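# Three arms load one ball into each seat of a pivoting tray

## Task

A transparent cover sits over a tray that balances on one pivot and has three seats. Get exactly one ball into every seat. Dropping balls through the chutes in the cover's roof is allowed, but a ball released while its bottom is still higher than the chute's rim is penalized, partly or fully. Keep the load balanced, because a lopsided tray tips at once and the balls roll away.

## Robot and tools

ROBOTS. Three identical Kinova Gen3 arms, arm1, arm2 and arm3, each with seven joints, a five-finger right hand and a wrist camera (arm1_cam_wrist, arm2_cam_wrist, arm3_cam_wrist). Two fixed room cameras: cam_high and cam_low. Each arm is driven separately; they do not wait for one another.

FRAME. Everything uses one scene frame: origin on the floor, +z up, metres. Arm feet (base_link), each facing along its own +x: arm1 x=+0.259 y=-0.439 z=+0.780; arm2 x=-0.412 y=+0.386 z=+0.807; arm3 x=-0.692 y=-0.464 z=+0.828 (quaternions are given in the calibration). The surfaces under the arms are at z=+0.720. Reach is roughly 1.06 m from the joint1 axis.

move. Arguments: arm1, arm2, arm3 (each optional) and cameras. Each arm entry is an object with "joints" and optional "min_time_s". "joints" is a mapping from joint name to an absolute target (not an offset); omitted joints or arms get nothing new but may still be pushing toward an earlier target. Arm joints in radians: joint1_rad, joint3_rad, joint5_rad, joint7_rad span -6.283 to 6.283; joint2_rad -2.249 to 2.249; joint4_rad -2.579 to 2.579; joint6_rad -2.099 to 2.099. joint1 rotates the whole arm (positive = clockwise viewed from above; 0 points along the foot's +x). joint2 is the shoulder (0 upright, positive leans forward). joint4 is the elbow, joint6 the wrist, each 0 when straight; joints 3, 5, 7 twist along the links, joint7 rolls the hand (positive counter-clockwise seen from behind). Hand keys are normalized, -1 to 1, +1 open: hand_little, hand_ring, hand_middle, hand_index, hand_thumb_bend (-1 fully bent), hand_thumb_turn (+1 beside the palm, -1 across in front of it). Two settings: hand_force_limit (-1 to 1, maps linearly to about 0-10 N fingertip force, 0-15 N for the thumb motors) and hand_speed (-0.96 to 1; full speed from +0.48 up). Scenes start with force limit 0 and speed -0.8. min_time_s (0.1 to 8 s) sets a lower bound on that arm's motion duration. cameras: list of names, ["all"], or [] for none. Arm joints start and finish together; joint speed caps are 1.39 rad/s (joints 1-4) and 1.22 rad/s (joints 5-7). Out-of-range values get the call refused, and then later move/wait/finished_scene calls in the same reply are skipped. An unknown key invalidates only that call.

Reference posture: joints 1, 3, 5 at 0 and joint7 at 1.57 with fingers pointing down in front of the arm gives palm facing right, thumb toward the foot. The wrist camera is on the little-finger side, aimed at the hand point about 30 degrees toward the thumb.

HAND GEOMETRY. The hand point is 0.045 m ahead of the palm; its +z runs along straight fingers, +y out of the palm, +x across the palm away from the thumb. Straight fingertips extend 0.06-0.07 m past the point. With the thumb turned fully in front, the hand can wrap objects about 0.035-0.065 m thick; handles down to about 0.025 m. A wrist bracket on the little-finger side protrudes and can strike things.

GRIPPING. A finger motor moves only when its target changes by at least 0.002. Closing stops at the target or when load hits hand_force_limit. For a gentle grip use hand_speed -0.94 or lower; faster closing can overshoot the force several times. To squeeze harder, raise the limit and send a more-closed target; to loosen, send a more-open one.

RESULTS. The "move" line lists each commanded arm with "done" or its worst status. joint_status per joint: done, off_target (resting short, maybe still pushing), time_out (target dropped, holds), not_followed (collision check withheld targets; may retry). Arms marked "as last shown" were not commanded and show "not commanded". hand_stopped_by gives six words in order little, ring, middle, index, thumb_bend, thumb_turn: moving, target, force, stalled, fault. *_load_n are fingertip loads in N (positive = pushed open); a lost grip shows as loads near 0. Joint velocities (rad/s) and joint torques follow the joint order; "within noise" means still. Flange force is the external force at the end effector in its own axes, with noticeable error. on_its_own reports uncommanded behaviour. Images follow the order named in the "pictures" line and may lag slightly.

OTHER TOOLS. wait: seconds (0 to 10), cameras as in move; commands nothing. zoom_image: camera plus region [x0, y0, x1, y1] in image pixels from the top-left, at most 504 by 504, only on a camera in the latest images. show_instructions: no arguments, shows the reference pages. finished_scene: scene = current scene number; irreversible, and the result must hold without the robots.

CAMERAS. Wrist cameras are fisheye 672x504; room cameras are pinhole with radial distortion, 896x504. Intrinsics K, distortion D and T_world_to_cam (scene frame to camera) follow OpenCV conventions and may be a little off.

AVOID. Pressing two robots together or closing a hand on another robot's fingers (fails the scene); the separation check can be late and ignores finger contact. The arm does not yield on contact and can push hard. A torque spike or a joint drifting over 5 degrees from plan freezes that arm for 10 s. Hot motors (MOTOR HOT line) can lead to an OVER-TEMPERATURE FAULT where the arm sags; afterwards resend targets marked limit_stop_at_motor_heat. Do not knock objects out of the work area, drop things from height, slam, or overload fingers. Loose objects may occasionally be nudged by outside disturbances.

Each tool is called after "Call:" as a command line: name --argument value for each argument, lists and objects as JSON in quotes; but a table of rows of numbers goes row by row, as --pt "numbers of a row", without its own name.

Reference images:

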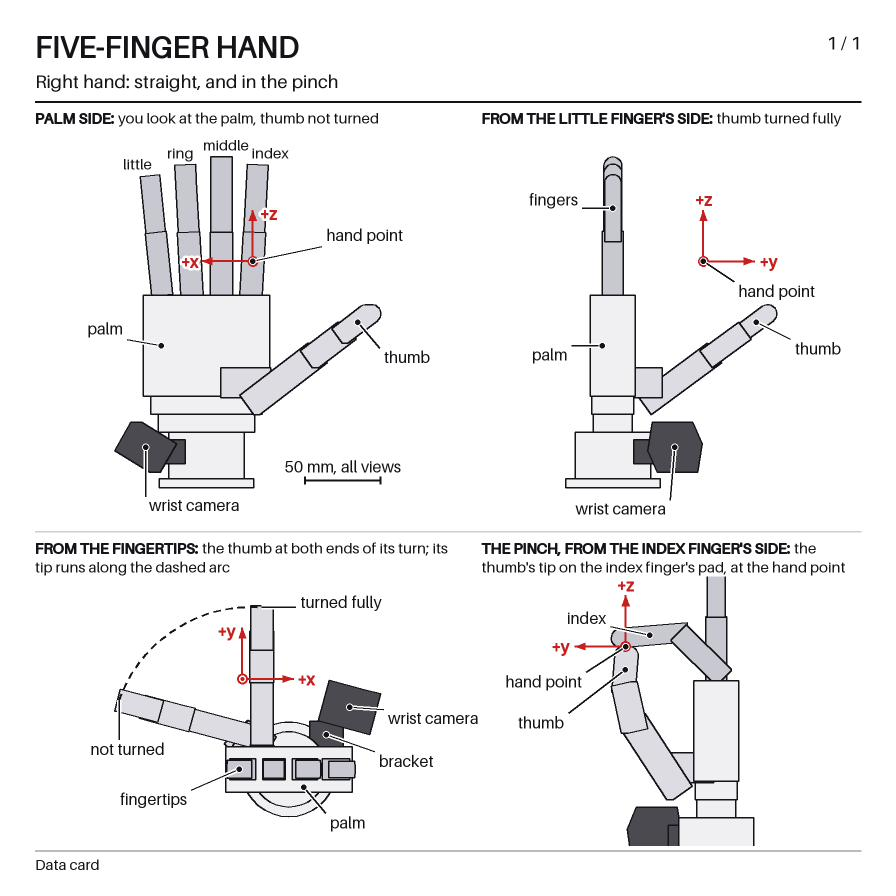

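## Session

Call:
move

Scene clock: 0.00 s.
Joint torques (N m): no reading
Motor temperatures (°C): arm1=[35 34 34 35 38 43 45] | arm2=[37 33 30 35 37 35 39] | arm3=[35 34 31 31 34 41 48]
Flange force (N): no reading
Joint velocities: within noise
arm1.joint_positions: joint1_rad=+0.443 joint2_rad=-0.329 joint3_rad=-0.159 joint4_rad=+1.577 joint5_rad=-0.128 joint6_rad=+1.924 joint7_rad=-1.504 hand_little=+1.000 hand_ring=+1.000 hand_middle=+1.000 hand_index=+1.000 hand_thumb_turn=+1.000 hand_thumb_bend=+1.000 hand_force_limit=+0.000 hand_speed=-0.800
arm1.joint_status: not commanded
arm1.hand_stopped_by: target,target,target,target,target,target
arm1.little_load_n: 0.0
arm1.ring_load_n: 0.0
arm1.middle_load_n: 0.0
arm1.index_load_n: 0.0
arm1.thumb_bend_load_n: 0.0
arm1.thumb_turn_load_n: 0.0
arm1.hand: x=+0.0716 y=-0.3992 z=+1.2452 quat_wxyz=(+0.038, +0.960, -0.277, +0.001) (m; scene frame)
arm2.joint_positions: joint1_rad=+0.603 joint2_rad=-0.574 joint3_rad=-0.042 joint4_rad=+1.435 joint5_rad=-0.017 joint6_rad=+1.967 joint7_rad=-1.800 hand_little=+1.000 hand_ring=+1.000 hand_middle=+1.000 hand_index=+1.000 hand_thumb_turn=+1.000 hand_thumb_bend=+1.000 hand_force_limit=+0.000 hand_speed=-0.800
arm2.joint_status: not commanded
arm2.hand_stopped_by: target,target,target,target,target,target
arm2.little_load_n: 0.0
arm2.ring_load_n: 0.0
arm2.middle_load_n: 0.0
arm2.index_load_n: 0.0
arm2.thumb_bend_load_n: 0.0
arm2.thumb_turn_load_n: 0.0
arm2.hand: x=-0.4628 y=+0.2408 z=+1.3568 quat_wxyz=(-0.086, -0.915, -0.371, +0.130) (m; scene frame)
arm3.joint_positions: joint1_rad=+0.827 joint2_rad=-0.461 joint3_rad=+0.021 joint4_rad=+1.497 joint5_rad=+0.028 joint6_rad=+2.029 joint7_rad=-2.140 hand_little=+1.000 hand_ring=+1.000 hand_middle=+1.000 hand_index=+1.000 hand_thumb_turn=+1.000 hand_thumb_bend=+1.000 hand_force_limit=+0.000 hand_speed=-0.800
arm3.joint_status: not commanded
arm3.hand_stopped_by: target,target,target,target,target,target
arm3.little_load_n: 0.0
arm3.ring_load_n: -0.5
arm3.middle_load_n: 0.0
arm3.index_load_n: 0.0
arm3.thumb_bend_load_n: 0.0
arm3.thumb_turn_load_n: 0.0
arm3.hand: x=-0.5242 y=-0.4991 z=+1.3306 quat_wxyz=(-0.035, -0.396, -0.918, +0.008) (m; scene frame)
pictures: arm1_cam_wrist, arm2_cam_wrist, arm3_cam_wrist, cam_high, cam_low
camera_calibration:
arm1_cam_wrist: T_world_to_cam=[[-0.310785, -0.948706, 0.0580441, -0.43218], [-0.82524, 0.29963, 0.47875, -0.41525], [-0.471584, 0.100888, -0.876031, 1.27597], [0, 0, 0, 1]] pos_world=[0.124731, -0.414321, 1.34167]
arm2_cam_wrist: T_world_to_cam=[[0.843426, -0.537231, 0.00399322, 0.516099], [-0.339949, -0.527919, 0.778291, -1.08765], [-0.416014, -0.657788, -0.627892, 0.933244], [0, 0, 0, 1]] pos_world=[-0.416797, 0.316947, 1.43043]
arm3_cam_wrist: T_world_to_cam=[[0.517082, 0.855913, 0.00616219, 0.686291], [0.689191, -0.420608, 0.590004, -0.634308], [0.507584, -0.300834, -0.807377, 1.2974], [0, 0, 0, 1]] pos_world=[-0.57625, -0.463899, 1.41751]

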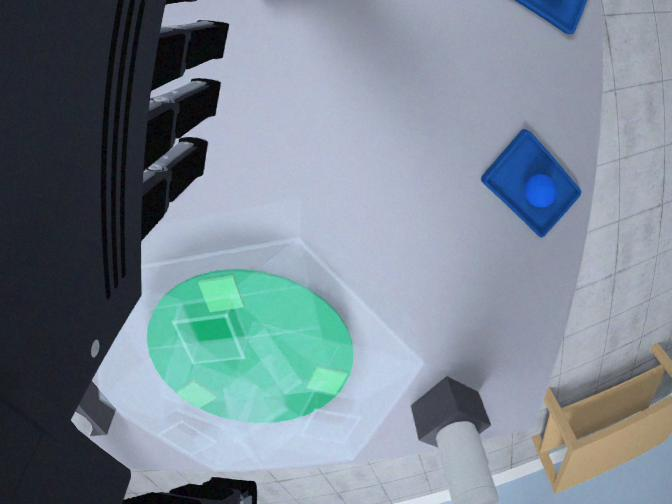

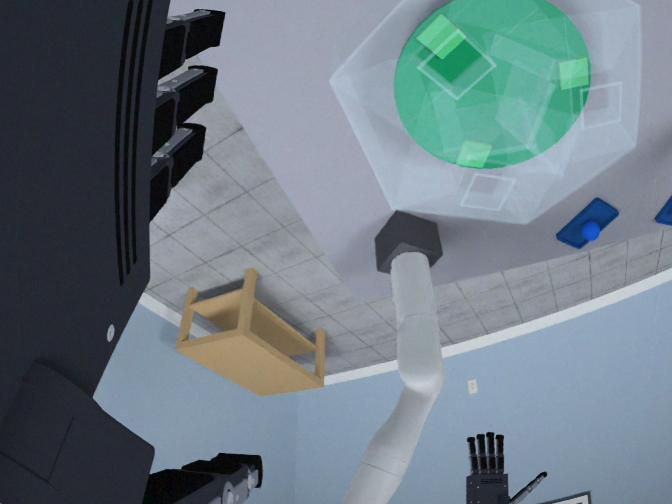

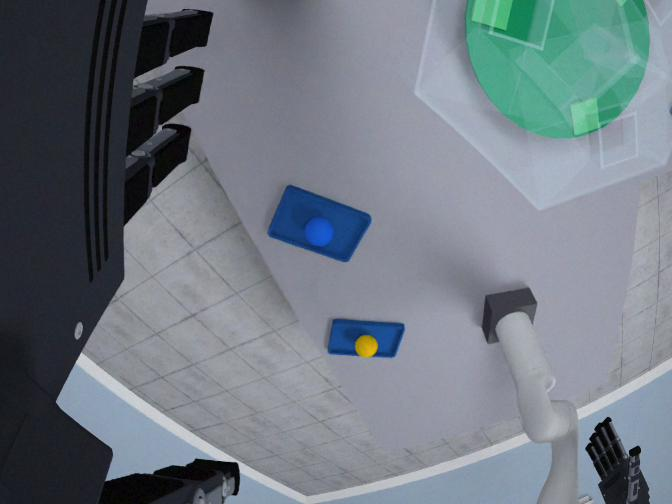

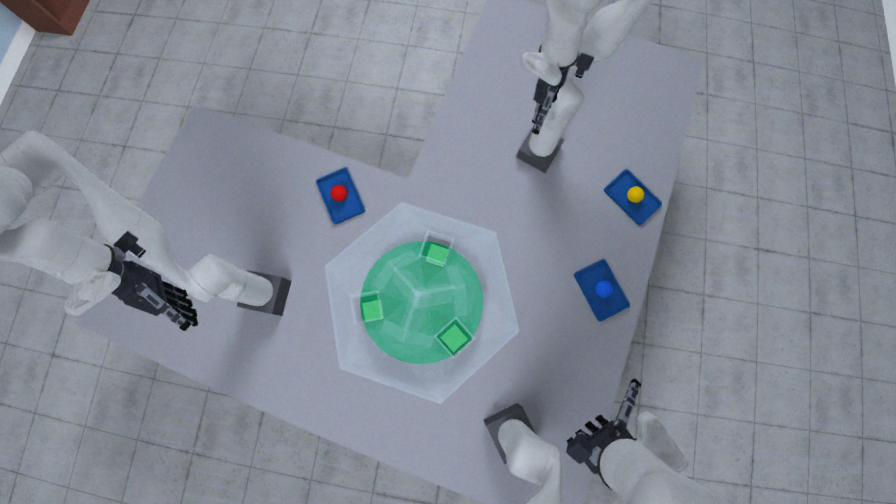

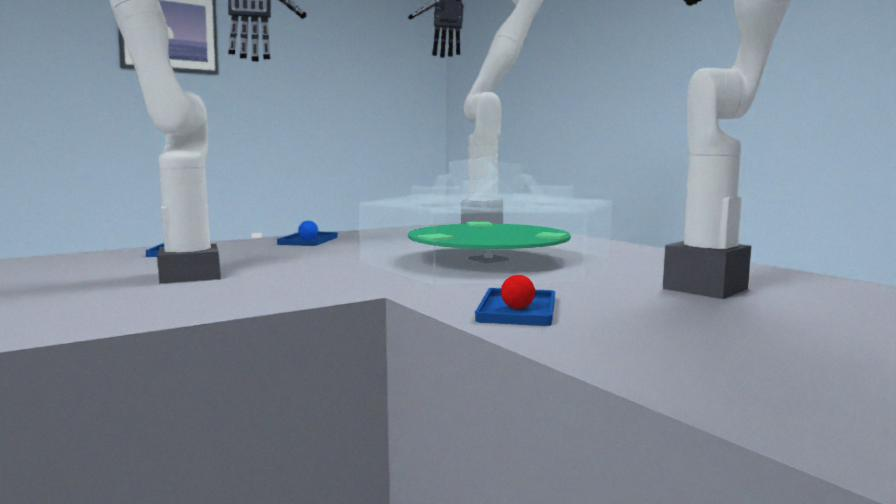

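Call:
move --arm1 '{"joints": {"joint1_rad": -2.3944, "hand_little": -1, "hand_thumb_turn": -1, "hand_thumb_bend": 0.55, "hand_speed": 0.0}}' --arm2 '{"joints": {"joint1_rad": -0.6338, "hand_little": -1, "hand_thumb_turn": -1, "hand_thumb_bend": 0.55, "hand_speed": 0.0}}' --arm3 '{"joints": {"joint1_rad": 1.5023, "hand_little": -1, "hand_thumb_turn": -1, "hand_thumb_bend": 0.55, "hand_speed": 0.0}}' --cameras '[]'

Call:
move --arm1 '{"joints": {"joint2_rad": 0.6203, "joint3_rad": 0, "joint4_rad": 2.2761, "joint5_rad": 1.1625, "joint6_rad": 1.0771, "joint7_rad": -2.8728}}' --arm2 '{"joints": {"joint2_rad": 0.732, "joint3_rad": 0, "joint4_rad": 2.1443, "joint5_rad": 1.6847, "joint6_rad": -1.0024, "joint7_rad": -0.3158}}' --arm3 '{"joints": {"joint2_rad": 0.9381, "joint3_rad": 0, "joint4_rad": 1.5802, "joint5_rad": 1.9441, "joint6_rad": -1.1212, "joint7_rad": -0.7046}}' --cameras '["all"]'

Scene clock: 138.87 s.
Joint torques (N m): arm1=[0.34 -2.9 2.32 -6.69 -0.1 0.29 0.01] | arm2=[-0.25 3.63 -0.21 -7.67 -0.19 -0.86 -0.52] | arm3=[1.42 1.79 1.85 -9.65 0.13 -0.54 -0.02]
Motor temperatures (°C): arm1=[35 33 34 36 38 43 45] | arm2=[37 33 29 35 37 35 39] | arm3=[35 34 31 32 33 41 48]
Flange force (N): arm1=[-6.0 6.0 -3.9] | arm2=[0.9 -2.0 2.5] | arm3=[6.5 3.2 8.9]
move: arm1 done; arm2 done; arm3 done
Joint velocities: within noise
arm1.joint_positions: joint1_rad=-2.394 joint2_rad=-0.329 joint3_rad=-0.159 joint4_rad=+1.577 joint5_rad=-0.128 joint6_rad=+1.924 joint7_rad=-1.504 hand_little=-1.000 hand_ring=+1.000 hand_middle=+1.000 hand_index=+1.000 hand_thumb_turn=-1.000 hand_thumb_bend=+0.550 hand_force_limit=+0.000 hand_speed=+0.000
arm1.joint_status: all done
arm1.hand_stopped_by: target,target,target,target,target,target
arm1.little_load_n: 0.0
arm1.ring_load_n: 0.0
arm1.middle_load_n: 0.0
arm1.index_load_n: 0.0
arm1.thumb_bend_load_n: 0.0
arm1.thumb_turn_load_n: 0.0
arm1.hand: x=+0.4311 y=-0.5364 z=+1.2429 quat_wxyz=(-0.001, +0.419, +0.907, +0.040) (m; scene frame)
arm2.joint_positions: joint1_rad=-0.634 joint2_rad=-0.574 joint3_rad=-0.042 joint4_rad=+1.435 joint5_rad=-0.017 joint6_rad=+1.967 joint7_rad=-1.800 hand_little=-1.000 hand_ring=+1.000 hand_middle=+1.000 hand_index=+1.000 hand_thumb_turn=-1.000 hand_thumb_bend=+0.550 hand_force_limit=+0.000 hand_speed=+0.000
arm2.joint_status: all done
arm2.hand_stopped_by: target,target,target,target,target,target
arm2.little_load_n: 0.0
arm2.ring_load_n: 0.0
arm2.middle_load_n: 0.0
arm2.index_load_n: 0.0
arm2.thumb_bend_load_n: 0.0
arm2.thumb_turn_load_n: 0.0
arm2.hand: x=-0.2908 y=+0.2913 z=+1.3568 quat_wxyz=(-0.146, -0.530, -0.833, +0.057) (m; scene frame)
arm3.joint_positions: joint1_rad=+1.502 joint2_rad=-0.461 joint3_rad=+0.021 joint4_rad=+1.497 joint5_rad=+0.028 joint6_rad=+2.029 joint7_rad=-2.140 hand_little=-1.000 hand_ring=+1.000 hand_middle=+1.000 hand_index=+1.000 hand_thumb_turn=-1.000 hand_thumb_bend=+0.550 hand_force_limit=+0.000 hand_speed=+0.000
arm3.joint_status: all done
arm3.hand_stopped_by: target,target,target,target,target,target
arm3.little_load_n: 0.0
arm3.ring_load_n: 0.0
arm3.middle_load_n: 0.0
arm3.index_load_n: 0.0
arm3.thumb_bend_load_n: 0.0
arm3.thumb_turn_load_n: 0.0
arm3.hand: x=-0.5846 y=-0.5915 z=+1.3321 quat_wxyz=(-0.035, -0.677, -0.735, +0.021) (m; scene frame)
pictures: none
No camera images: "cameras" was empty.

Scene clock: 142.30 s.
Joint torques (N m): arm1=[0.37 -13.63 3.35 -0.25 0.55 2.2 -0.04] | arm2=[-0.29 -15.65 -1.18 -2.9 -0.79 -1.97 -0.59] | arm3=[1.72 -19.91 0.85 -7.01 -1.11 -1.92 -0.08]
Motor temperatures (°C): arm1=[35 33 34 36 38 43 45] | arm2=[37 33 29 35 37 35 39] | arm3=[35 34 31 32 33 41 48]
Flange force (N): arm1=[-3.6 3.9 -1.9] | arm2=[-3.0 3.1 0.4] | arm3=[-10.7 -2.6 3.8]
move: arm1 done; arm2 done; arm3 done
Joint velocities: within noise
arm1.joint_positions: joint1_rad=-2.394 joint2_rad=+0.620 joint3_rad=+0.000 joint4_rad=+2.276 joint5_rad=+1.163 joint6_rad=+1.077 joint7_rad=-2.873 hand_little=-1.000 hand_ring=+1.000 hand_middle=+1.000 hand_index=+1.000 hand_thumb_turn=-1.000 hand_thumb_bend=+0.550 hand_force_limit=+0.000 hand_speed=+0.000
arm1.joint_status: all done
arm1.hand_stopped_by: target,target,target,target,target,target
arm1.little_load_n: 0.0
arm1.ring_load_n: 0.0
arm1.middle_load_n: 0.0
arm1.index_load_n: 0.0
arm1.thumb_bend_load_n: 0.0
arm1.thumb_turn_load_n: 0.5
arm1.hand: x=+0.1481 y=-0.8112 z=+0.8752 quat_wxyz=(-0.309, +0.563, +0.673, -0.366) (m; scene frame)
arm2.joint_positions: joint1_rad=-0.634 joint2_rad=+0.732 joint3_rad=+0.000 joint4_rad=+2.144 joint5_rad=+1.685 joint6_rad=-1.002 joint7_rad=-0.316 hand_little=-1.000 hand_ring=+1.000 hand_middle=+1.000 hand_index=+1.000 hand_thumb_turn=-1.000 hand_thumb_bend=+0.550 hand_force_limit=+0.000 hand_speed=+0.000
arm2.joint_status: all done
arm2.hand_stopped_by: target,target,target,target,target,target
arm2.little_load_n: 0.0
arm2.ring_load_n: -0.5
arm2.middle_load_n: 0.0
arm2.index_load_n: 0.0
arm2.thumb_bend_load_n: 0.0
arm2.thumb_turn_load_n: 0.5
arm2.hand: x=-0.0365 y=+0.2276 z=+0.8761 quat_wxyz=(-0.417, +0.769, -0.425, +0.232) (m; scene frame)
arm3.joint_positions: joint1_rad=+1.502 joint2_rad=+0.938 joint3_rad=+0.000 joint4_rad=+1.580 joint5_rad=+1.944 joint6_rad=-1.121 joint7_rad=-0.705 hand_little=-1.000 hand_ring=+1.000 hand_middle=+1.000 hand_index=+1.000 hand_thumb_turn=-1.000 hand_thumb_bend=+0.550 hand_force_limit=+0.000 hand_speed=+0.000
arm3.joint_status: all done
arm3.hand_stopped_by: target,target,target,target,target,target
arm3.little_load_n: 0.0
arm3.ring_load_n: 0.0
arm3.middle_load_n: 0.0
arm3.index_load_n: 0.0
arm3.thumb_bend_load_n: 0.0
arm3.thumb_turn_load_n: 0.0
arm3.hand: x=-0.2187 y=-0.7082 z=+0.8765 quat_wxyz=(-0.427, +0.800, -0.373, +0.198) (m; scene frame)
pictures: arm1_cam_wrist, arm2_cam_wrist, arm3_cam_wrist, cam_high, cam_low
camera_calibration:
arm1_cam_wrist: T_world_to_cam=[[0.459, 0.331636, -0.824219, 0.918919], [0.666128, -0.742328, 0.0722749, -0.761765], [-0.587871, -0.582209, -0.561641, 0.217355], [0, 0, 0, 1]] pos_world=[0.213425, -0.74368, 0.934522]
arm2_cam_wrist: T_world_to_cam=[[-0.337628, -0.481676, -0.8087, 0.807614], [-0.907095, 0.395932, 0.142883, -0.249925], [0.251367, 0.781809, -0.570604, 0.446577], [0, 0, 0, 1]] pos_world=[-0.0662872, 0.138824, 0.943646]
arm3_cam_wrist: T_world_to_cam=[[-0.247615, -0.555232, -0.79398, 0.244905], [-0.957723, 0.264164, 0.11395, -0.122857], [0.146472, 0.788628, -0.597169, 1.2211], [0, 0, 0, 1]] pos_world=[-0.235878, -0.794561, 0.937653]

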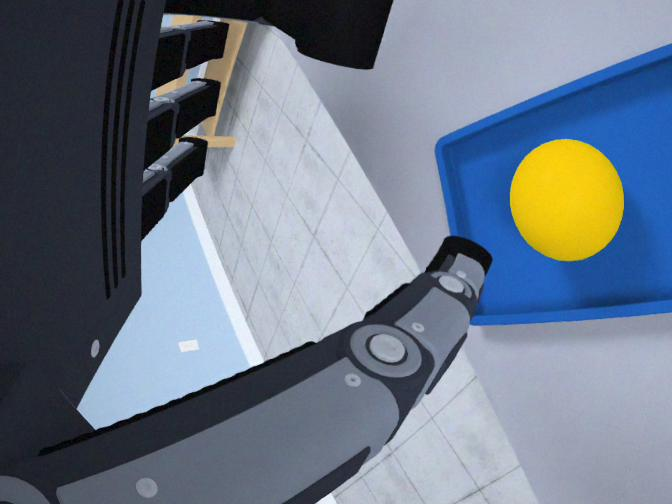

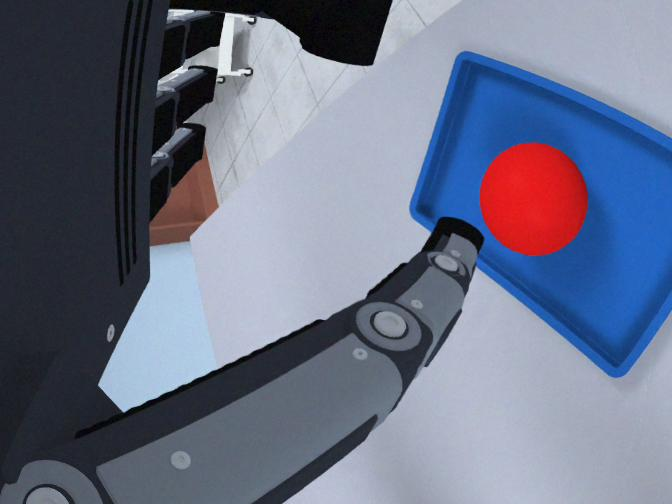

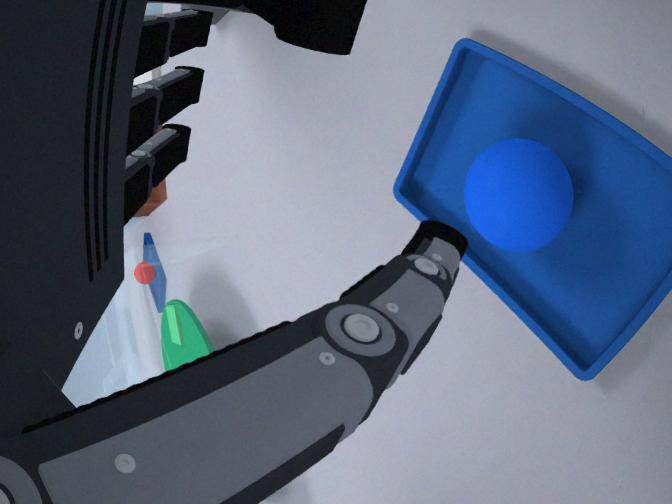

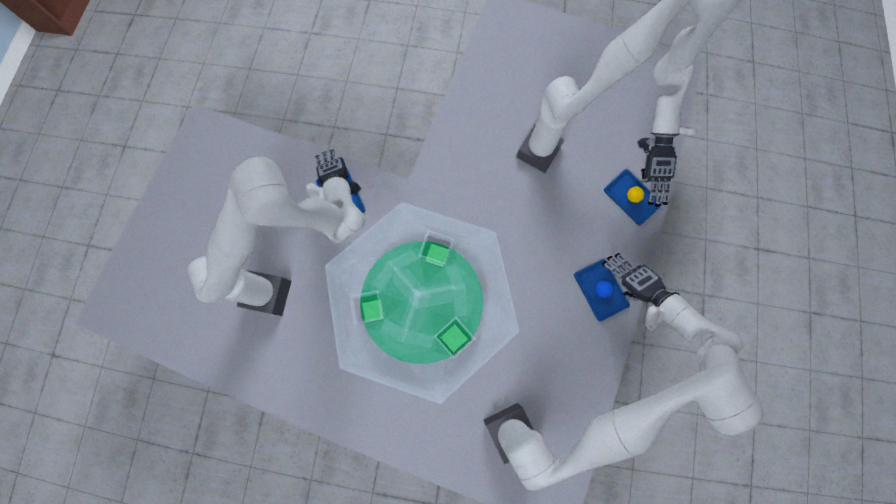

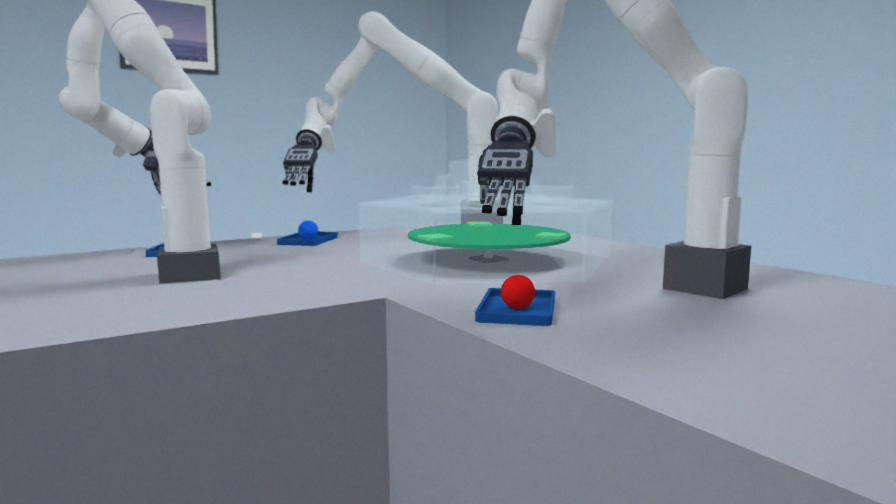

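Call:
move --arm1 '{"joints": {"joint1_rad": -2.4237, "joint2_rad": 0.8606, "joint4_rad": 2.2718, "joint5_rad": 1.2724, "joint6_rad": 1.0026, "joint7_rad": -3.1363}}' --arm2 '{"joints": {"joint1_rad": -0.6315, "joint2_rad": 0.9482, "joint4_rad": 2.1329, "joint5_rad": 1.5543, "joint6_rad": -0.9999, "joint7_rad": -0.0722}}' --arm3 '{"joints": {"joint1_rad": 1.4978, "joint2_rad": 1.0935, "joint4_rad": 1.5608, "joint5_rad": 1.8725, "joint6_rad": -1.0764, "joint7_rad": -0.5596}}' --cameras '["arm1_cam_wrist","arm2_cam_wrist","arm3_cam_wrist"]'

Scene clock: 176.40 s.
Joint torques (N m): arm1=[0.4 -15.02 3.74 1.78 0.09 2.28 -0.03] | arm2=[-0.31 -16.81 -1.44 -1.31 -0.37 -2.09 -0.54] | arm3=[1.75 -20.59 0.69 -6 -0.88 -2.08 -0.09]
Motor temperatures (°C): arm1=[35 34 34 35 38 43 45] | arm2=[37 33 29 35 37 35 39] | arm3=[35 35 31 32 33 41 48]
Flange force (N): arm1=[-3.1 4.8 -1.7] | arm2=[-3.6 2.4 0.0] | arm3=[-10.4 -3.8 3.0]
move: arm1 done; arm2 done; arm3 done
Joint velocities: within noise
arm1.joint_positions: joint1_rad=-2.424 joint2_rad=+0.861 joint3_rad=+0.000 joint4_rad=+2.272 joint5_rad=+1.272 joint6_rad=+1.003 joint7_rad=-3.136 hand_little=-1.000 hand_ring=+1.000 hand_middle=+1.000 hand_index=+1.000 hand_thumb_turn=-1.000 hand_thumb_bend=+0.550 hand_force_limit=+0.000 hand_speed=+0.000
arm1.joint_status: all done
arm1.hand_stopped_by: target,target,target,target,target,target
arm1.little_load_n: 0.0
arm1.ring_load_n: 0.0
arm1.middle_load_n: 0.0
arm1.index_load_n: 0.0
arm1.thumb_bend_load_n: -0.5
arm1.thumb_turn_load_n: 0.0
arm1.hand: x=+0.1564 y=-0.8104 z=+0.7990 quat_wxyz=(-0.308, +0.562, +0.673, -0.369) (m; scene frame)
arm2.joint_positions: joint1_rad=-0.632 joint2_rad=+0.948 joint3_rad=+0.000 joint4_rad=+2.133 joint5_rad=+1.554 joint6_rad=-1.000 joint7_rad=-0.072 hand_little=-1.000 hand_ring=+1.000 hand_middle=+1.000 hand_index=+1.000 hand_thumb_turn=-1.000 hand_thumb_bend=+0.550 hand_force_limit=+0.000 hand_speed=+0.000
arm2.joint_status: all done
arm2.hand_stopped_by: target,target,target,target,target,target
arm2.little_load_n: 0.0
arm2.ring_load_n: 0.0
arm2.middle_load_n: 0.0
arm2.index_load_n: 0.0
arm2.thumb_bend_load_n: 0.0
arm2.thumb_turn_load_n: 0.0
arm2.hand: x=-0.0376 y=+0.2303 z=+0.7997 quat_wxyz=(-0.420, +0.768, -0.424, +0.233) (m; scene frame)
arm3.joint_positions: joint1_rad=+1.498 joint2_rad=+1.093 joint3_rad=+0.000 joint4_rad=+1.561 joint5_rad=+1.873 joint6_rad=-1.076 joint7_rad=-0.560 hand_little=-1.000 hand_ring=+1.000 hand_middle=+1.000 hand_index=+1.000 hand_thumb_turn=-1.000 hand_thumb_bend=+0.550 hand_force_limit=+0.000 hand_speed=+0.000
arm3.joint_status: all done
arm3.hand_stopped_by: target,target,target,target,target,target
arm3.little_load_n: 0.0
arm3.ring_load_n: 0.0
arm3.middle_load_n: 0.0
arm3.index_load_n: 0.0
arm3.thumb_bend_load_n: 0.0
arm3.thumb_turn_load_n: 0.0
arm3.hand: x=-0.2183 y=-0.7056 z=+0.7992 quat_wxyz=(-0.428, +0.799, -0.372, +0.199) (m; scene frame)
pictures: arm1_cam_wrist, arm2_cam_wrist, arm3_cam_wrist
camera_calibration:
arm1_cam_wrist: T_world_to_cam=[[0.453979, 0.329446, -0.82787, 0.853998], [0.669712, -0.739008, 0.0731664, -0.759869], [-0.587698, -0.58765, -0.556128, 0.171035], [0, 0, 0, 1]] pos_world=[0.221713, -0.742386, 0.857713]
arm2_cam_wrist: T_world_to_cam=[[-0.33273, -0.478495, -0.812609, 0.749305], [-0.908025, 0.395137, 0.139128, -0.237843], [0.25452, 0.784162, -0.565959, 0.396981], [0, 0, 0, 1]] pos_world=[-0.0676906, 0.141222, 0.866658]
arm3_cam_wrist: T_world_to_cam=[[-0.245177, -0.553964, -0.795621, 0.18776], [-0.958078, 0.263932, 0.111472, -0.112599], [0.148239, 0.789597, -0.59545, 1.17261], [0, 0, 0, 1]] pos_world=[-0.235671, -0.792157, 0.860167]

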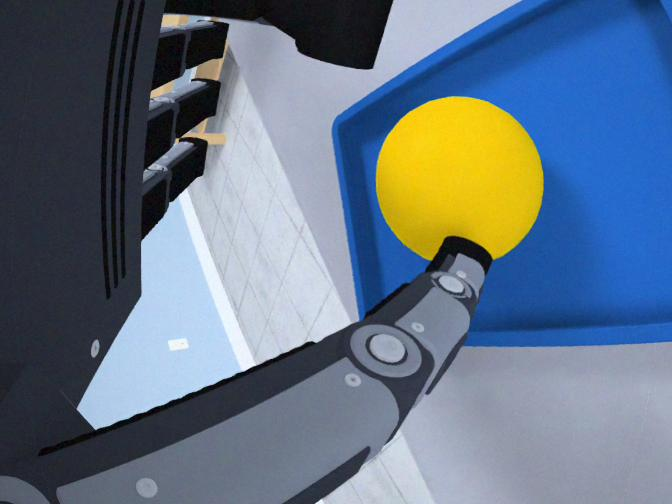

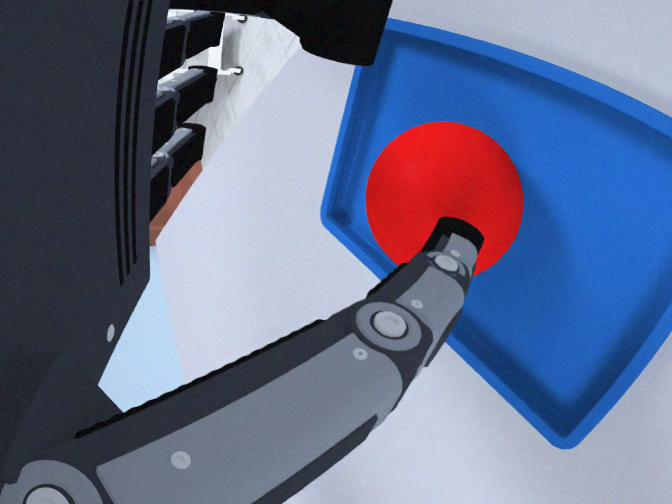

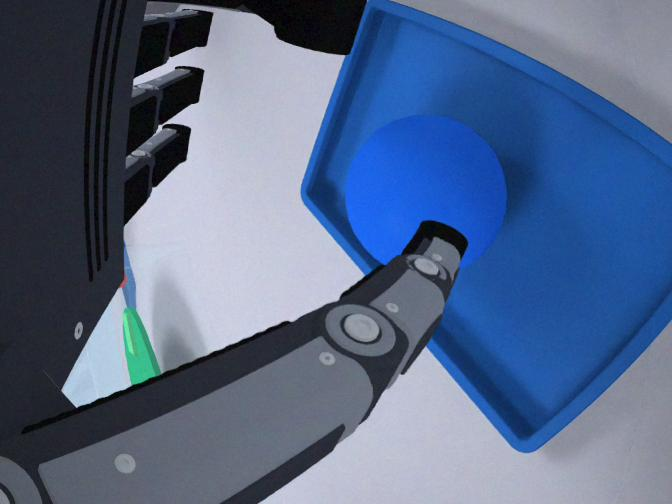

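Call:
move --arm1 '{"joints": {"joint1_rad": -2.4395, "joint2_rad": 0.99, "joint4_rad": 2.2695, "joint5_rad": 1.3315, "joint6_rad": 0.9625, "joint7_rad": -3.2782}}' --arm2 '{"joints": {"joint1_rad": -0.6303, "joint2_rad": 1.0646, "joint4_rad": 2.1267, "joint5_rad": 1.4841, "joint6_rad": -0.9985, "joint7_rad": 0.059}}' --arm3 '{"joints": {"joint1_rad": 1.4954, "joint2_rad": 1.1772, "joint4_rad": 1.5504, "joint5_rad": 1.8339, "joint6_rad": -1.0523, "joint7_rad": -0.4815}}' --cameras '["arm1_cam_wrist","arm2_cam_wrist","arm3_cam_wrist"]'

Scene clock: 184.67 s.
Joint torques (N m): arm1=[0.38 -15.37 3.92 2.89 -0.16 2.26 -0.02] | arm2=[-0.34 -17.08 -1.53 -0.51 -0.13 -2.05 -0.58] | arm3=[1.71 -20.7 0.63 -5.43 -0.73 -2.15 -0.07]
Motor temperatures (°C): arm1=[35 34 34 35 38 43 45] | arm2=[37 33 29 35 37 35 39] | arm3=[35 35 31 32 33 41 48]
Flange force (N): arm1=[-2.7 5.2 -1.7] | arm2=[-4.3 2.0 -0.3] | arm3=[-10.2 -4.6 2.5]
move: arm1 done; arm2 done; arm3 done
Joint velocities: within noise
arm1.joint_positions: joint1_rad=-2.440 joint2_rad=+0.990 joint3_rad=+0.000 joint4_rad=+2.270 joint5_rad=+1.331 joint6_rad=+0.963 joint7_rad=-3.278 hand_little=-1.000 hand_ring=+1.000 hand_middle=+1.000 hand_index=+1.000 hand_thumb_turn=-1.000 hand_thumb_bend=+0.550 hand_force_limit=+0.000 hand_speed=+0.000
arm1.joint_status: all done
arm1.hand_stopped_by: target,target,target,target,target,target
arm1.little_load_n: 0.0
arm1.ring_load_n: 0.0
arm1.middle_load_n: 0.0
arm1.index_load_n: 0.0
arm1.thumb_bend_load_n: 0.0
arm1.thumb_turn_load_n: 0.0
arm1.hand: x=+0.1581 y=-0.7998 z=+0.7563 quat_wxyz=(-0.309, +0.563, +0.673, -0.366) (m; scene frame)
arm2.joint_positions: joint1_rad=-0.630 joint2_rad=+1.065 joint3_rad=+0.000 joint4_rad=+2.127 joint5_rad=+1.484 joint6_rad=-0.998 joint7_rad=+0.059 hand_little=-1.000 hand_ring=+1.000 hand_middle=+1.000 hand_index=+1.000 hand_thumb_turn=-1.000 hand_thumb_bend=+0.550 hand_force_limit=+0.000 hand_speed=+0.000
arm2.joint_status: all done
arm2.hand_stopped_by: target,target,target,target,target,target
arm2.little_load_n: 0.0
arm2.ring_load_n: 0.0
arm2.middle_load_n: 0.0
arm2.index_load_n: 0.0
arm2.thumb_bend_load_n: 0.0
arm2.thumb_turn_load_n: 0.0
arm2.hand: x=-0.0441 y=+0.2360 z=+0.7564 quat_wxyz=(-0.417, +0.769, -0.425, +0.232) (m; scene frame)
arm3.joint_positions: joint1_rad=+1.495 joint2_rad=+1.177 joint3_rad=+0.000 joint4_rad=+1.550 joint5_rad=+1.834 joint6_rad=-1.052 joint7_rad=-0.481 hand_little=-1.000 hand_ring=+1.000 hand_middle=+1.000 hand_index=+1.000 hand_thumb_turn=-1.000 hand_thumb_bend=+0.550 hand_force_limit=+0.000 hand_speed=+0.000
arm3.joint_status: all done
arm3.hand_stopped_by: target,target,target,target,target,target
arm3.little_load_n: 0.0
arm3.ring_load_n: 0.0
arm3.middle_load_n: 0.0
arm3.index_load_n: 0.0
arm3.thumb_bend_load_n: 0.0
arm3.thumb_turn_load_n: 0.0
arm3.hand: x=-0.2223 y=-0.7011 z=+0.7565 quat_wxyz=(-0.427, +0.800, -0.373, +0.198) (m; scene frame)
pictures: arm1_cam_wrist, arm2_cam_wrist, arm3_cam_wrist
camera_calibration:
arm1_cam_wrist: T_world_to_cam=[[0.458914, 0.33173, -0.824229, 0.812715], [0.666187, -0.742285, 0.0721696, -0.751414], [-0.587872, -0.58221, -0.561639, 0.163146], [0, 0, 0, 1]] pos_world=[0.223525, -0.732379, 0.815722]
arm2_cam_wrist: T_world_to_cam=[[-0.337693, -0.481617, -0.808708, 0.712237], [-0.907045, 0.396043, 0.142897, -0.243026], [0.251461, 0.78179, -0.57059, 0.373695], [0, 0, 0, 1]] pos_world=[-0.0738872, 0.147124, 0.823946]
arm3_cam_wrist: T_world_to_cam=[[-0.247771, -0.555097, -0.794026, 0.152705], [-0.957697, 0.26416, 0.114172, -0.114673], [0.146374, 0.788725, -0.597066, 1.14428], [0, 0, 0, 1]] pos_world=[-0.239478, -0.787461, 0.817553]

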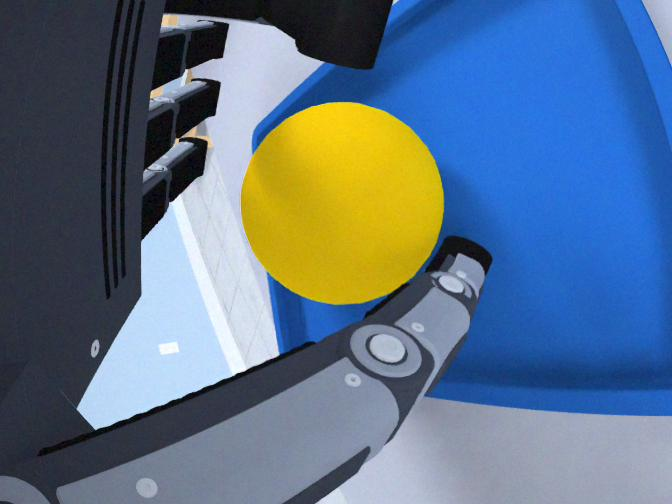

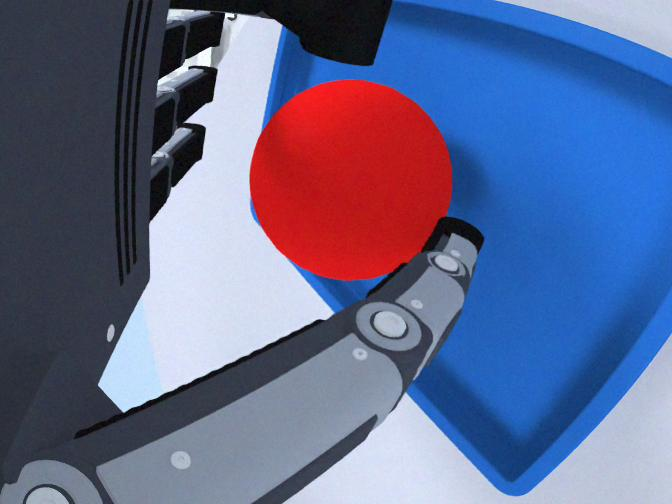

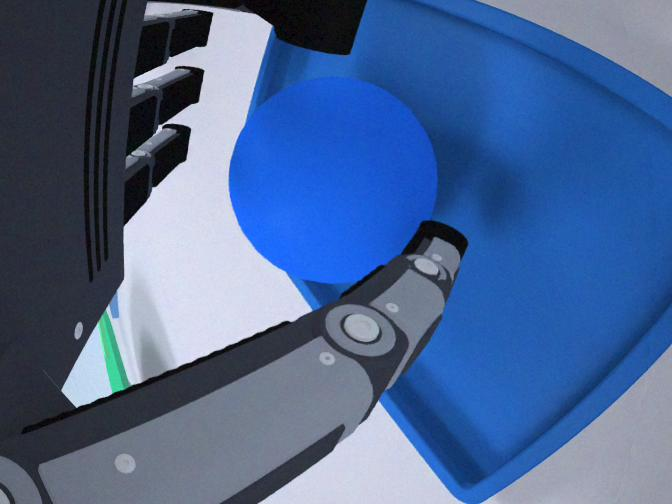

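Call:
move --arm1 '{"joints": {"hand_index": -0.1, "hand_middle": -0.1, "hand_speed": -0.92, "hand_force_limit": -0.1}}' --arm2 '{"joints": {"hand_index": -0.1, "hand_middle": -0.1, "hand_speed": -0.92, "hand_force_limit": -0.1}}' --arm3 '{"joints": {"hand_index": -0.1, "hand_middle": -0.1, "hand_speed": -0.92, "hand_force_limit": -0.1}}' --cameras '["arm1_cam_wrist","arm2_cam_wrist","arm3_cam_wrist"]'

Call:
move --arm1 '{"joints": {"joint1_rad": -2.4237, "joint2_rad": 0.8606, "joint4_rad": 2.2718, "joint5_rad": 1.2724, "joint6_rad": 1.0026, "joint7_rad": -3.1363}, "min_time_s": 1.5}' --arm2 '{"joints": {"joint1_rad": -0.6315, "joint2_rad": 0.9482, "joint4_rad": 2.1329, "joint5_rad": 1.5543, "joint6_rad": -0.9999, "joint7_rad": -0.0722}, "min_time_s": 1.5}' --arm3 '{"joints": {"joint1_rad": 1.4978, "joint2_rad": 1.0935, "joint4_rad": 1.5608, "joint5_rad": 1.8725, "joint6_rad": -1.0764, "joint7_rad": -0.5596}, "min_time_s": 1.5}' --cameras '["arm1_cam_wrist","arm2_cam_wrist","arm3_cam_wrist"]'

Scene clock: 197.90 s.
Joint torques (N m): arm1=[0.25 -14.71 3.15 2.54 -0.04 1.42 0.02] | arm2=[-0.04 -16.13 -0.57 -0.64 -0.22 -1.24 -0.54] | arm3=[1.98 -19.71 1.35 -5.32 -0.51 -1.55 -0.04]
Motor temperatures (°C): arm1=[35 34 34 35 38 43 45] | arm2=[37 33 29 35 37 35 39] | arm3=[35 35 31 32 33 41 48]
Flange force (N): arm1=[-2.7 2.6 -3.0] | arm2=[-4.5 -0.8 -1.2] | arm3=[-10.5 -6.6 1.7]
move: arm1 off_target; arm2 off_target; arm3 off_target
Joint velocities: within noise
arm1.joint_positions: joint1_rad=-2.440 joint2_rad=+0.990 joint3_rad=+0.000 joint4_rad=+2.270 joint5_rad=+1.331 joint6_rad=+0.963 joint7_rad=-3.278 hand_little=-1.000 hand_ring=+1.000 hand_middle=+0.291 hand_index=+0.291 hand_thumb_turn=-1.000 hand_thumb_bend=+0.551 hand_force_limit=-0.100 hand_speed=-0.920
arm1.joint_status: hand_middle off_target (ended at +0.291, target -0.100); hand_index off_target (ended at +0.291, target -0.100); the others done
arm1.hand_stopped_by: target,target,force,force,target,target
arm1.little_load_n: 0.0
arm1.ring_load_n: 0.0
arm1.middle_load_n: 4.5
arm1.index_load_n: 5.0
arm1.thumb_bend_load_n: 6.0
arm1.thumb_turn_load_n: 0.5
arm1.hand: x=+0.1581 y=-0.7998 z=+0.7563 quat_wxyz=(-0.309, +0.563, +0.673, -0.366) (m; scene frame)
arm2.joint_positions: joint1_rad=-0.630 joint2_rad=+1.065 joint3_rad=+0.000 joint4_rad=+2.127 joint5_rad=+1.484 joint6_rad=-0.998 joint7_rad=+0.059 hand_little=-1.000 hand_ring=+1.000 hand_middle=+0.299 hand_index=+0.268 hand_thumb_turn=-1.000 hand_thumb_bend=+0.551 hand_force_limit=-0.100 hand_speed=-0.920
arm2.joint_status: hand_middle off_target (ended at +0.299, target -0.100); hand_index off_target (ended at +0.268, target -0.100); the others done
arm2.hand_stopped_by: target,target,force,force,target,target
arm2.little_load_n: 0.0
arm2.ring_load_n: 0.0
arm2.middle_load_n: 3.5
arm2.index_load_n: 4.5
arm2.thumb_bend_load_n: 6.5
arm2.thumb_turn_load_n: -0.5
arm2.hand: x=-0.0441 y=+0.2359 z=+0.7564 quat_wxyz=(-0.417, +0.769, -0.425, +0.232) (m; scene frame)
arm3.joint_positions: joint1_rad=+1.495 joint2_rad=+1.177 joint3_rad=+0.000 joint4_rad=+1.550 joint5_rad=+1.834 joint6_rad=-1.052 joint7_rad=-0.481 hand_little=-1.000 hand_ring=+1.000 hand_middle=+0.299 hand_index=+0.261 hand_thumb_turn=-1.000 hand_thumb_bend=+0.552 hand_force_limit=-0.100 hand_speed=-0.920
arm3.joint_status: hand_middle off_target (ended at +0.299, target -0.100); hand_index off_target (ended at +0.261, target -0.100); the others done
arm3.hand_stopped_by: target,target,force,force,target,target
arm3.little_load_n: 0.0
arm3.ring_load_n: -0.5
arm3.middle_load_n: 2.5
arm3.index_load_n: 5.5
arm3.thumb_bend_load_n: 8.5
arm3.thumb_turn_load_n: 0.0
arm3.hand: x=-0.2223 y=-0.7010 z=+0.7565 quat_wxyz=(-0.427, +0.800, -0.373, +0.198) (m; scene frame)
pictures: arm1_cam_wrist, arm2_cam_wrist, arm3_cam_wrist
camera_calibration:
arm1_cam_wrist: T_world_to_cam=[[0.458945, 0.331696, -0.824225, 0.81268], [0.666166, -0.7423, 0.0722075, -0.751452], [-0.587872, -0.58221, -0.561639, 0.163147], [0, 0, 0, 1]] pos_world=[0.223525, -0.73238, 0.815722]
arm2_cam_wrist: T_world_to_cam=[[-0.337693, -0.481617, -0.808708, 0.712237], [-0.907045, 0.396043, 0.142897, -0.243026], [0.251461, 0.78179, -0.57059, 0.373695], [0, 0, 0, 1]] pos_world=[-0.0738872, 0.147124, 0.823946]
arm3_cam_wrist: T_world_to_cam=[[-0.24776, -0.555035, -0.794073, 0.152796], [-0.957699, 0.264152, 0.114178, -0.114686], [0.146383, 0.788771, -0.597002, 1.14426], [0, 0, 0, 1]] pos_world=[-0.239478, -0.787461, 0.817554]

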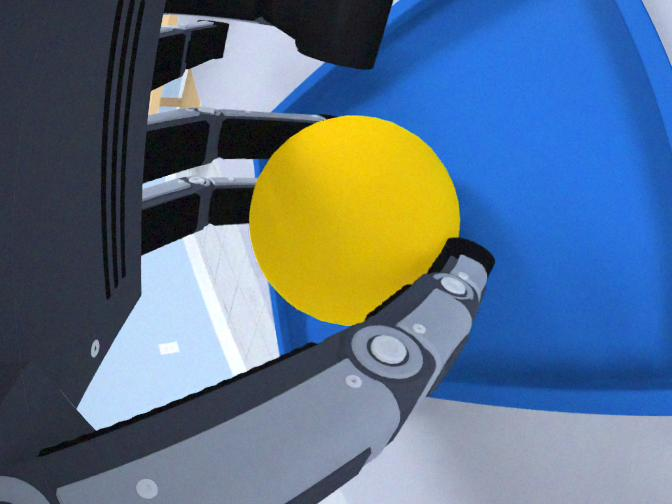

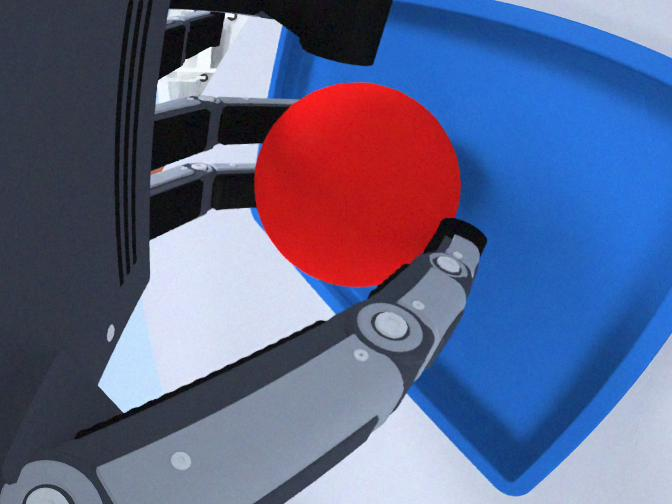

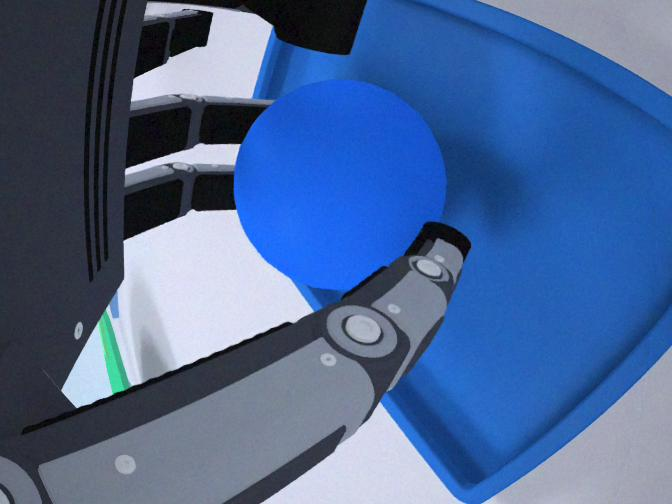

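Scene clock: 199.70 s.
Joint torques (N m): arm1=[0.41 -15.46 4.08 1.86 0.07 2.66 -0.09] | arm2=[-0.24 -17.47 -1.8 -1.41 -0.44 -2.46 -0.62] | arm3=[1.77 -21.4 0.33 -6.22 -1.01 -2.44 -0.09]
Motor temperatures (°C): arm1=[35 34 34 35 38 43 45] | arm2=[37 33 29 35 37 35 39] | arm3=[35 35 31 32 33 41 48]
Flange force (N): arm1=[-3.2 6.1 -0.9] | arm2=[-3.9 4.0 0.9] | arm3=[-10.5 -2.5 3.9]
move: arm1 done; arm2 done; arm3 done
Joint velocities: within noise
arm1.joint_positions: joint1_rad=-2.424 joint2_rad=+0.861 joint3_rad=+0.000 joint4_rad=+2.272 joint5_rad=+1.272 joint6_rad=+1.003 joint7_rad=-3.136 hand_little=-1.000 hand_ring=+1.000 hand_middle=+0.291 hand_index=+0.291 hand_thumb_turn=-1.000 hand_thumb_bend=+0.552 hand_force_limit=-0.100 hand_speed=-0.920
arm1.joint_status: all done
arm1.hand_stopped_by: target,target,force,force,target,target
arm1.little_load_n: 0.0
arm1.ring_load_n: 0.0
arm1.middle_load_n: 3.5
arm1.index_load_n: 4.0
arm1.thumb_bend_load_n: 7.0
arm1.thumb_turn_load_n: 0.5
arm1.hand: x=+0.1564 y=-0.8104 z=+0.7990 quat_wxyz=(-0.308, +0.562, +0.673, -0.369) (m; scene frame)
arm2.joint_positions: joint1_rad=-0.632 joint2_rad=+0.948 joint3_rad=+0.000 joint4_rad=+2.133 joint5_rad=+1.554 joint6_rad=-1.000 joint7_rad=-0.072 hand_little=-1.000 hand_ring=+1.000 hand_middle=+0.299 hand_index=+0.268 hand_thumb_turn=-1.000 hand_thumb_bend=+0.552 hand_force_limit=-0.100 hand_speed=-0.920
arm2.joint_status: all done
arm2.hand_stopped_by: target,target,force,force,target,target
arm2.little_load_n: 0.0
arm2.ring_load_n: 0.0
arm2.middle_load_n: 3.0
arm2.index_load_n: 4.0
arm2.thumb_bend_load_n: 7.5
arm2.thumb_turn_load_n: 0.0
arm2.hand: x=-0.0376 y=+0.2304 z=+0.7997 quat_wxyz=(-0.420, +0.768, -0.424, +0.233) (m; scene frame)
arm3.joint_positions: joint1_rad=+1.498 joint2_rad=+1.094 joint3_rad=+0.000 joint4_rad=+1.561 joint5_rad=+1.873 joint6_rad=-1.076 joint7_rad=-0.560 hand_little=-1.000 hand_ring=+1.000 hand_middle=+0.299 hand_index=+0.261 hand_thumb_turn=-1.000 hand_thumb_bend=+0.552 hand_force_limit=-0.100 hand_speed=-0.920
arm3.joint_status: all done
arm3.hand_stopped_by: target,target,force,force,target,target
arm3.little_load_n: 0.0
arm3.ring_load_n: 0.0
arm3.middle_load_n: 2.0
arm3.index_load_n: 5.0
arm3.thumb_bend_load_n: 9.5
arm3.thumb_turn_load_n: 0.0
arm3.hand: x=-0.2183 y=-0.7056 z=+0.7992 quat_wxyz=(-0.428, +0.799, -0.372, +0.199) (m; scene frame)
pictures: arm1_cam_wrist, arm2_cam_wrist, arm3_cam_wrist
camera_calibration:
arm1_cam_wrist: T_world_to_cam=[[0.453979, 0.329446, -0.82787, 0.853998], [0.669712, -0.739008, 0.0731664, -0.759869], [-0.587698, -0.58765, -0.556128, 0.171035], [0, 0, 0, 1]] pos_world=[0.221713, -0.742386, 0.857713]
arm2_cam_wrist: T_world_to_cam=[[-0.33271, -0.478533, -0.812594, 0.749266], [-0.908059, 0.395051, 0.139154, -0.237947], [0.254426, 0.784182, -0.565974, 0.397009], [0, 0, 0, 1]] pos_world=[-0.0677906, 0.141222, 0.866658]
arm3_cam_wrist: T_world_to_cam=[[-0.245111, -0.553916, -0.795674, 0.187914], [-0.958094, 0.263892, 0.111434, -0.112629], [0.148247, 0.789644, -0.595387, 1.17251], [0, 0, 0, 1]] pos_world=[-0.23567, -0.792057, 0.860168]

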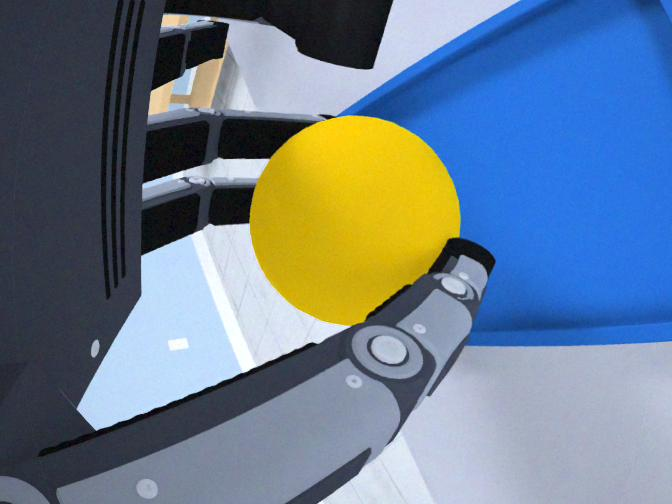

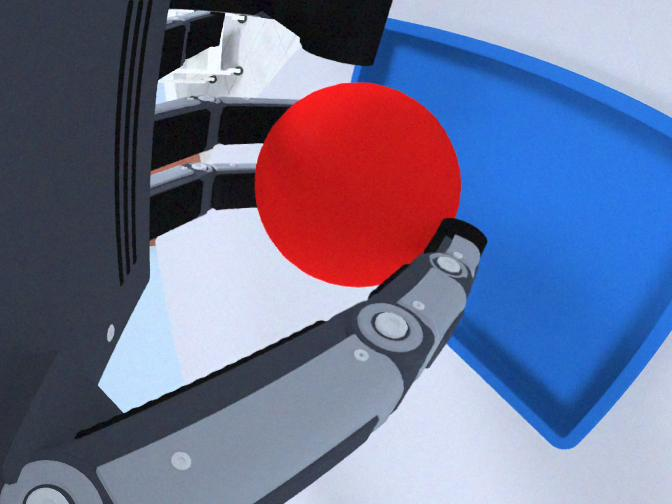

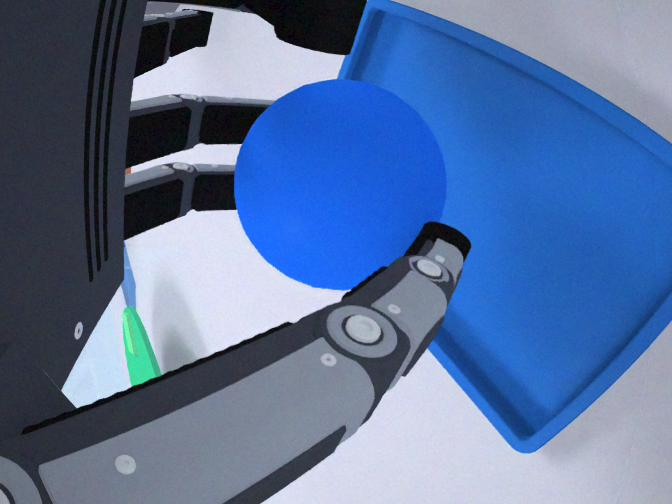

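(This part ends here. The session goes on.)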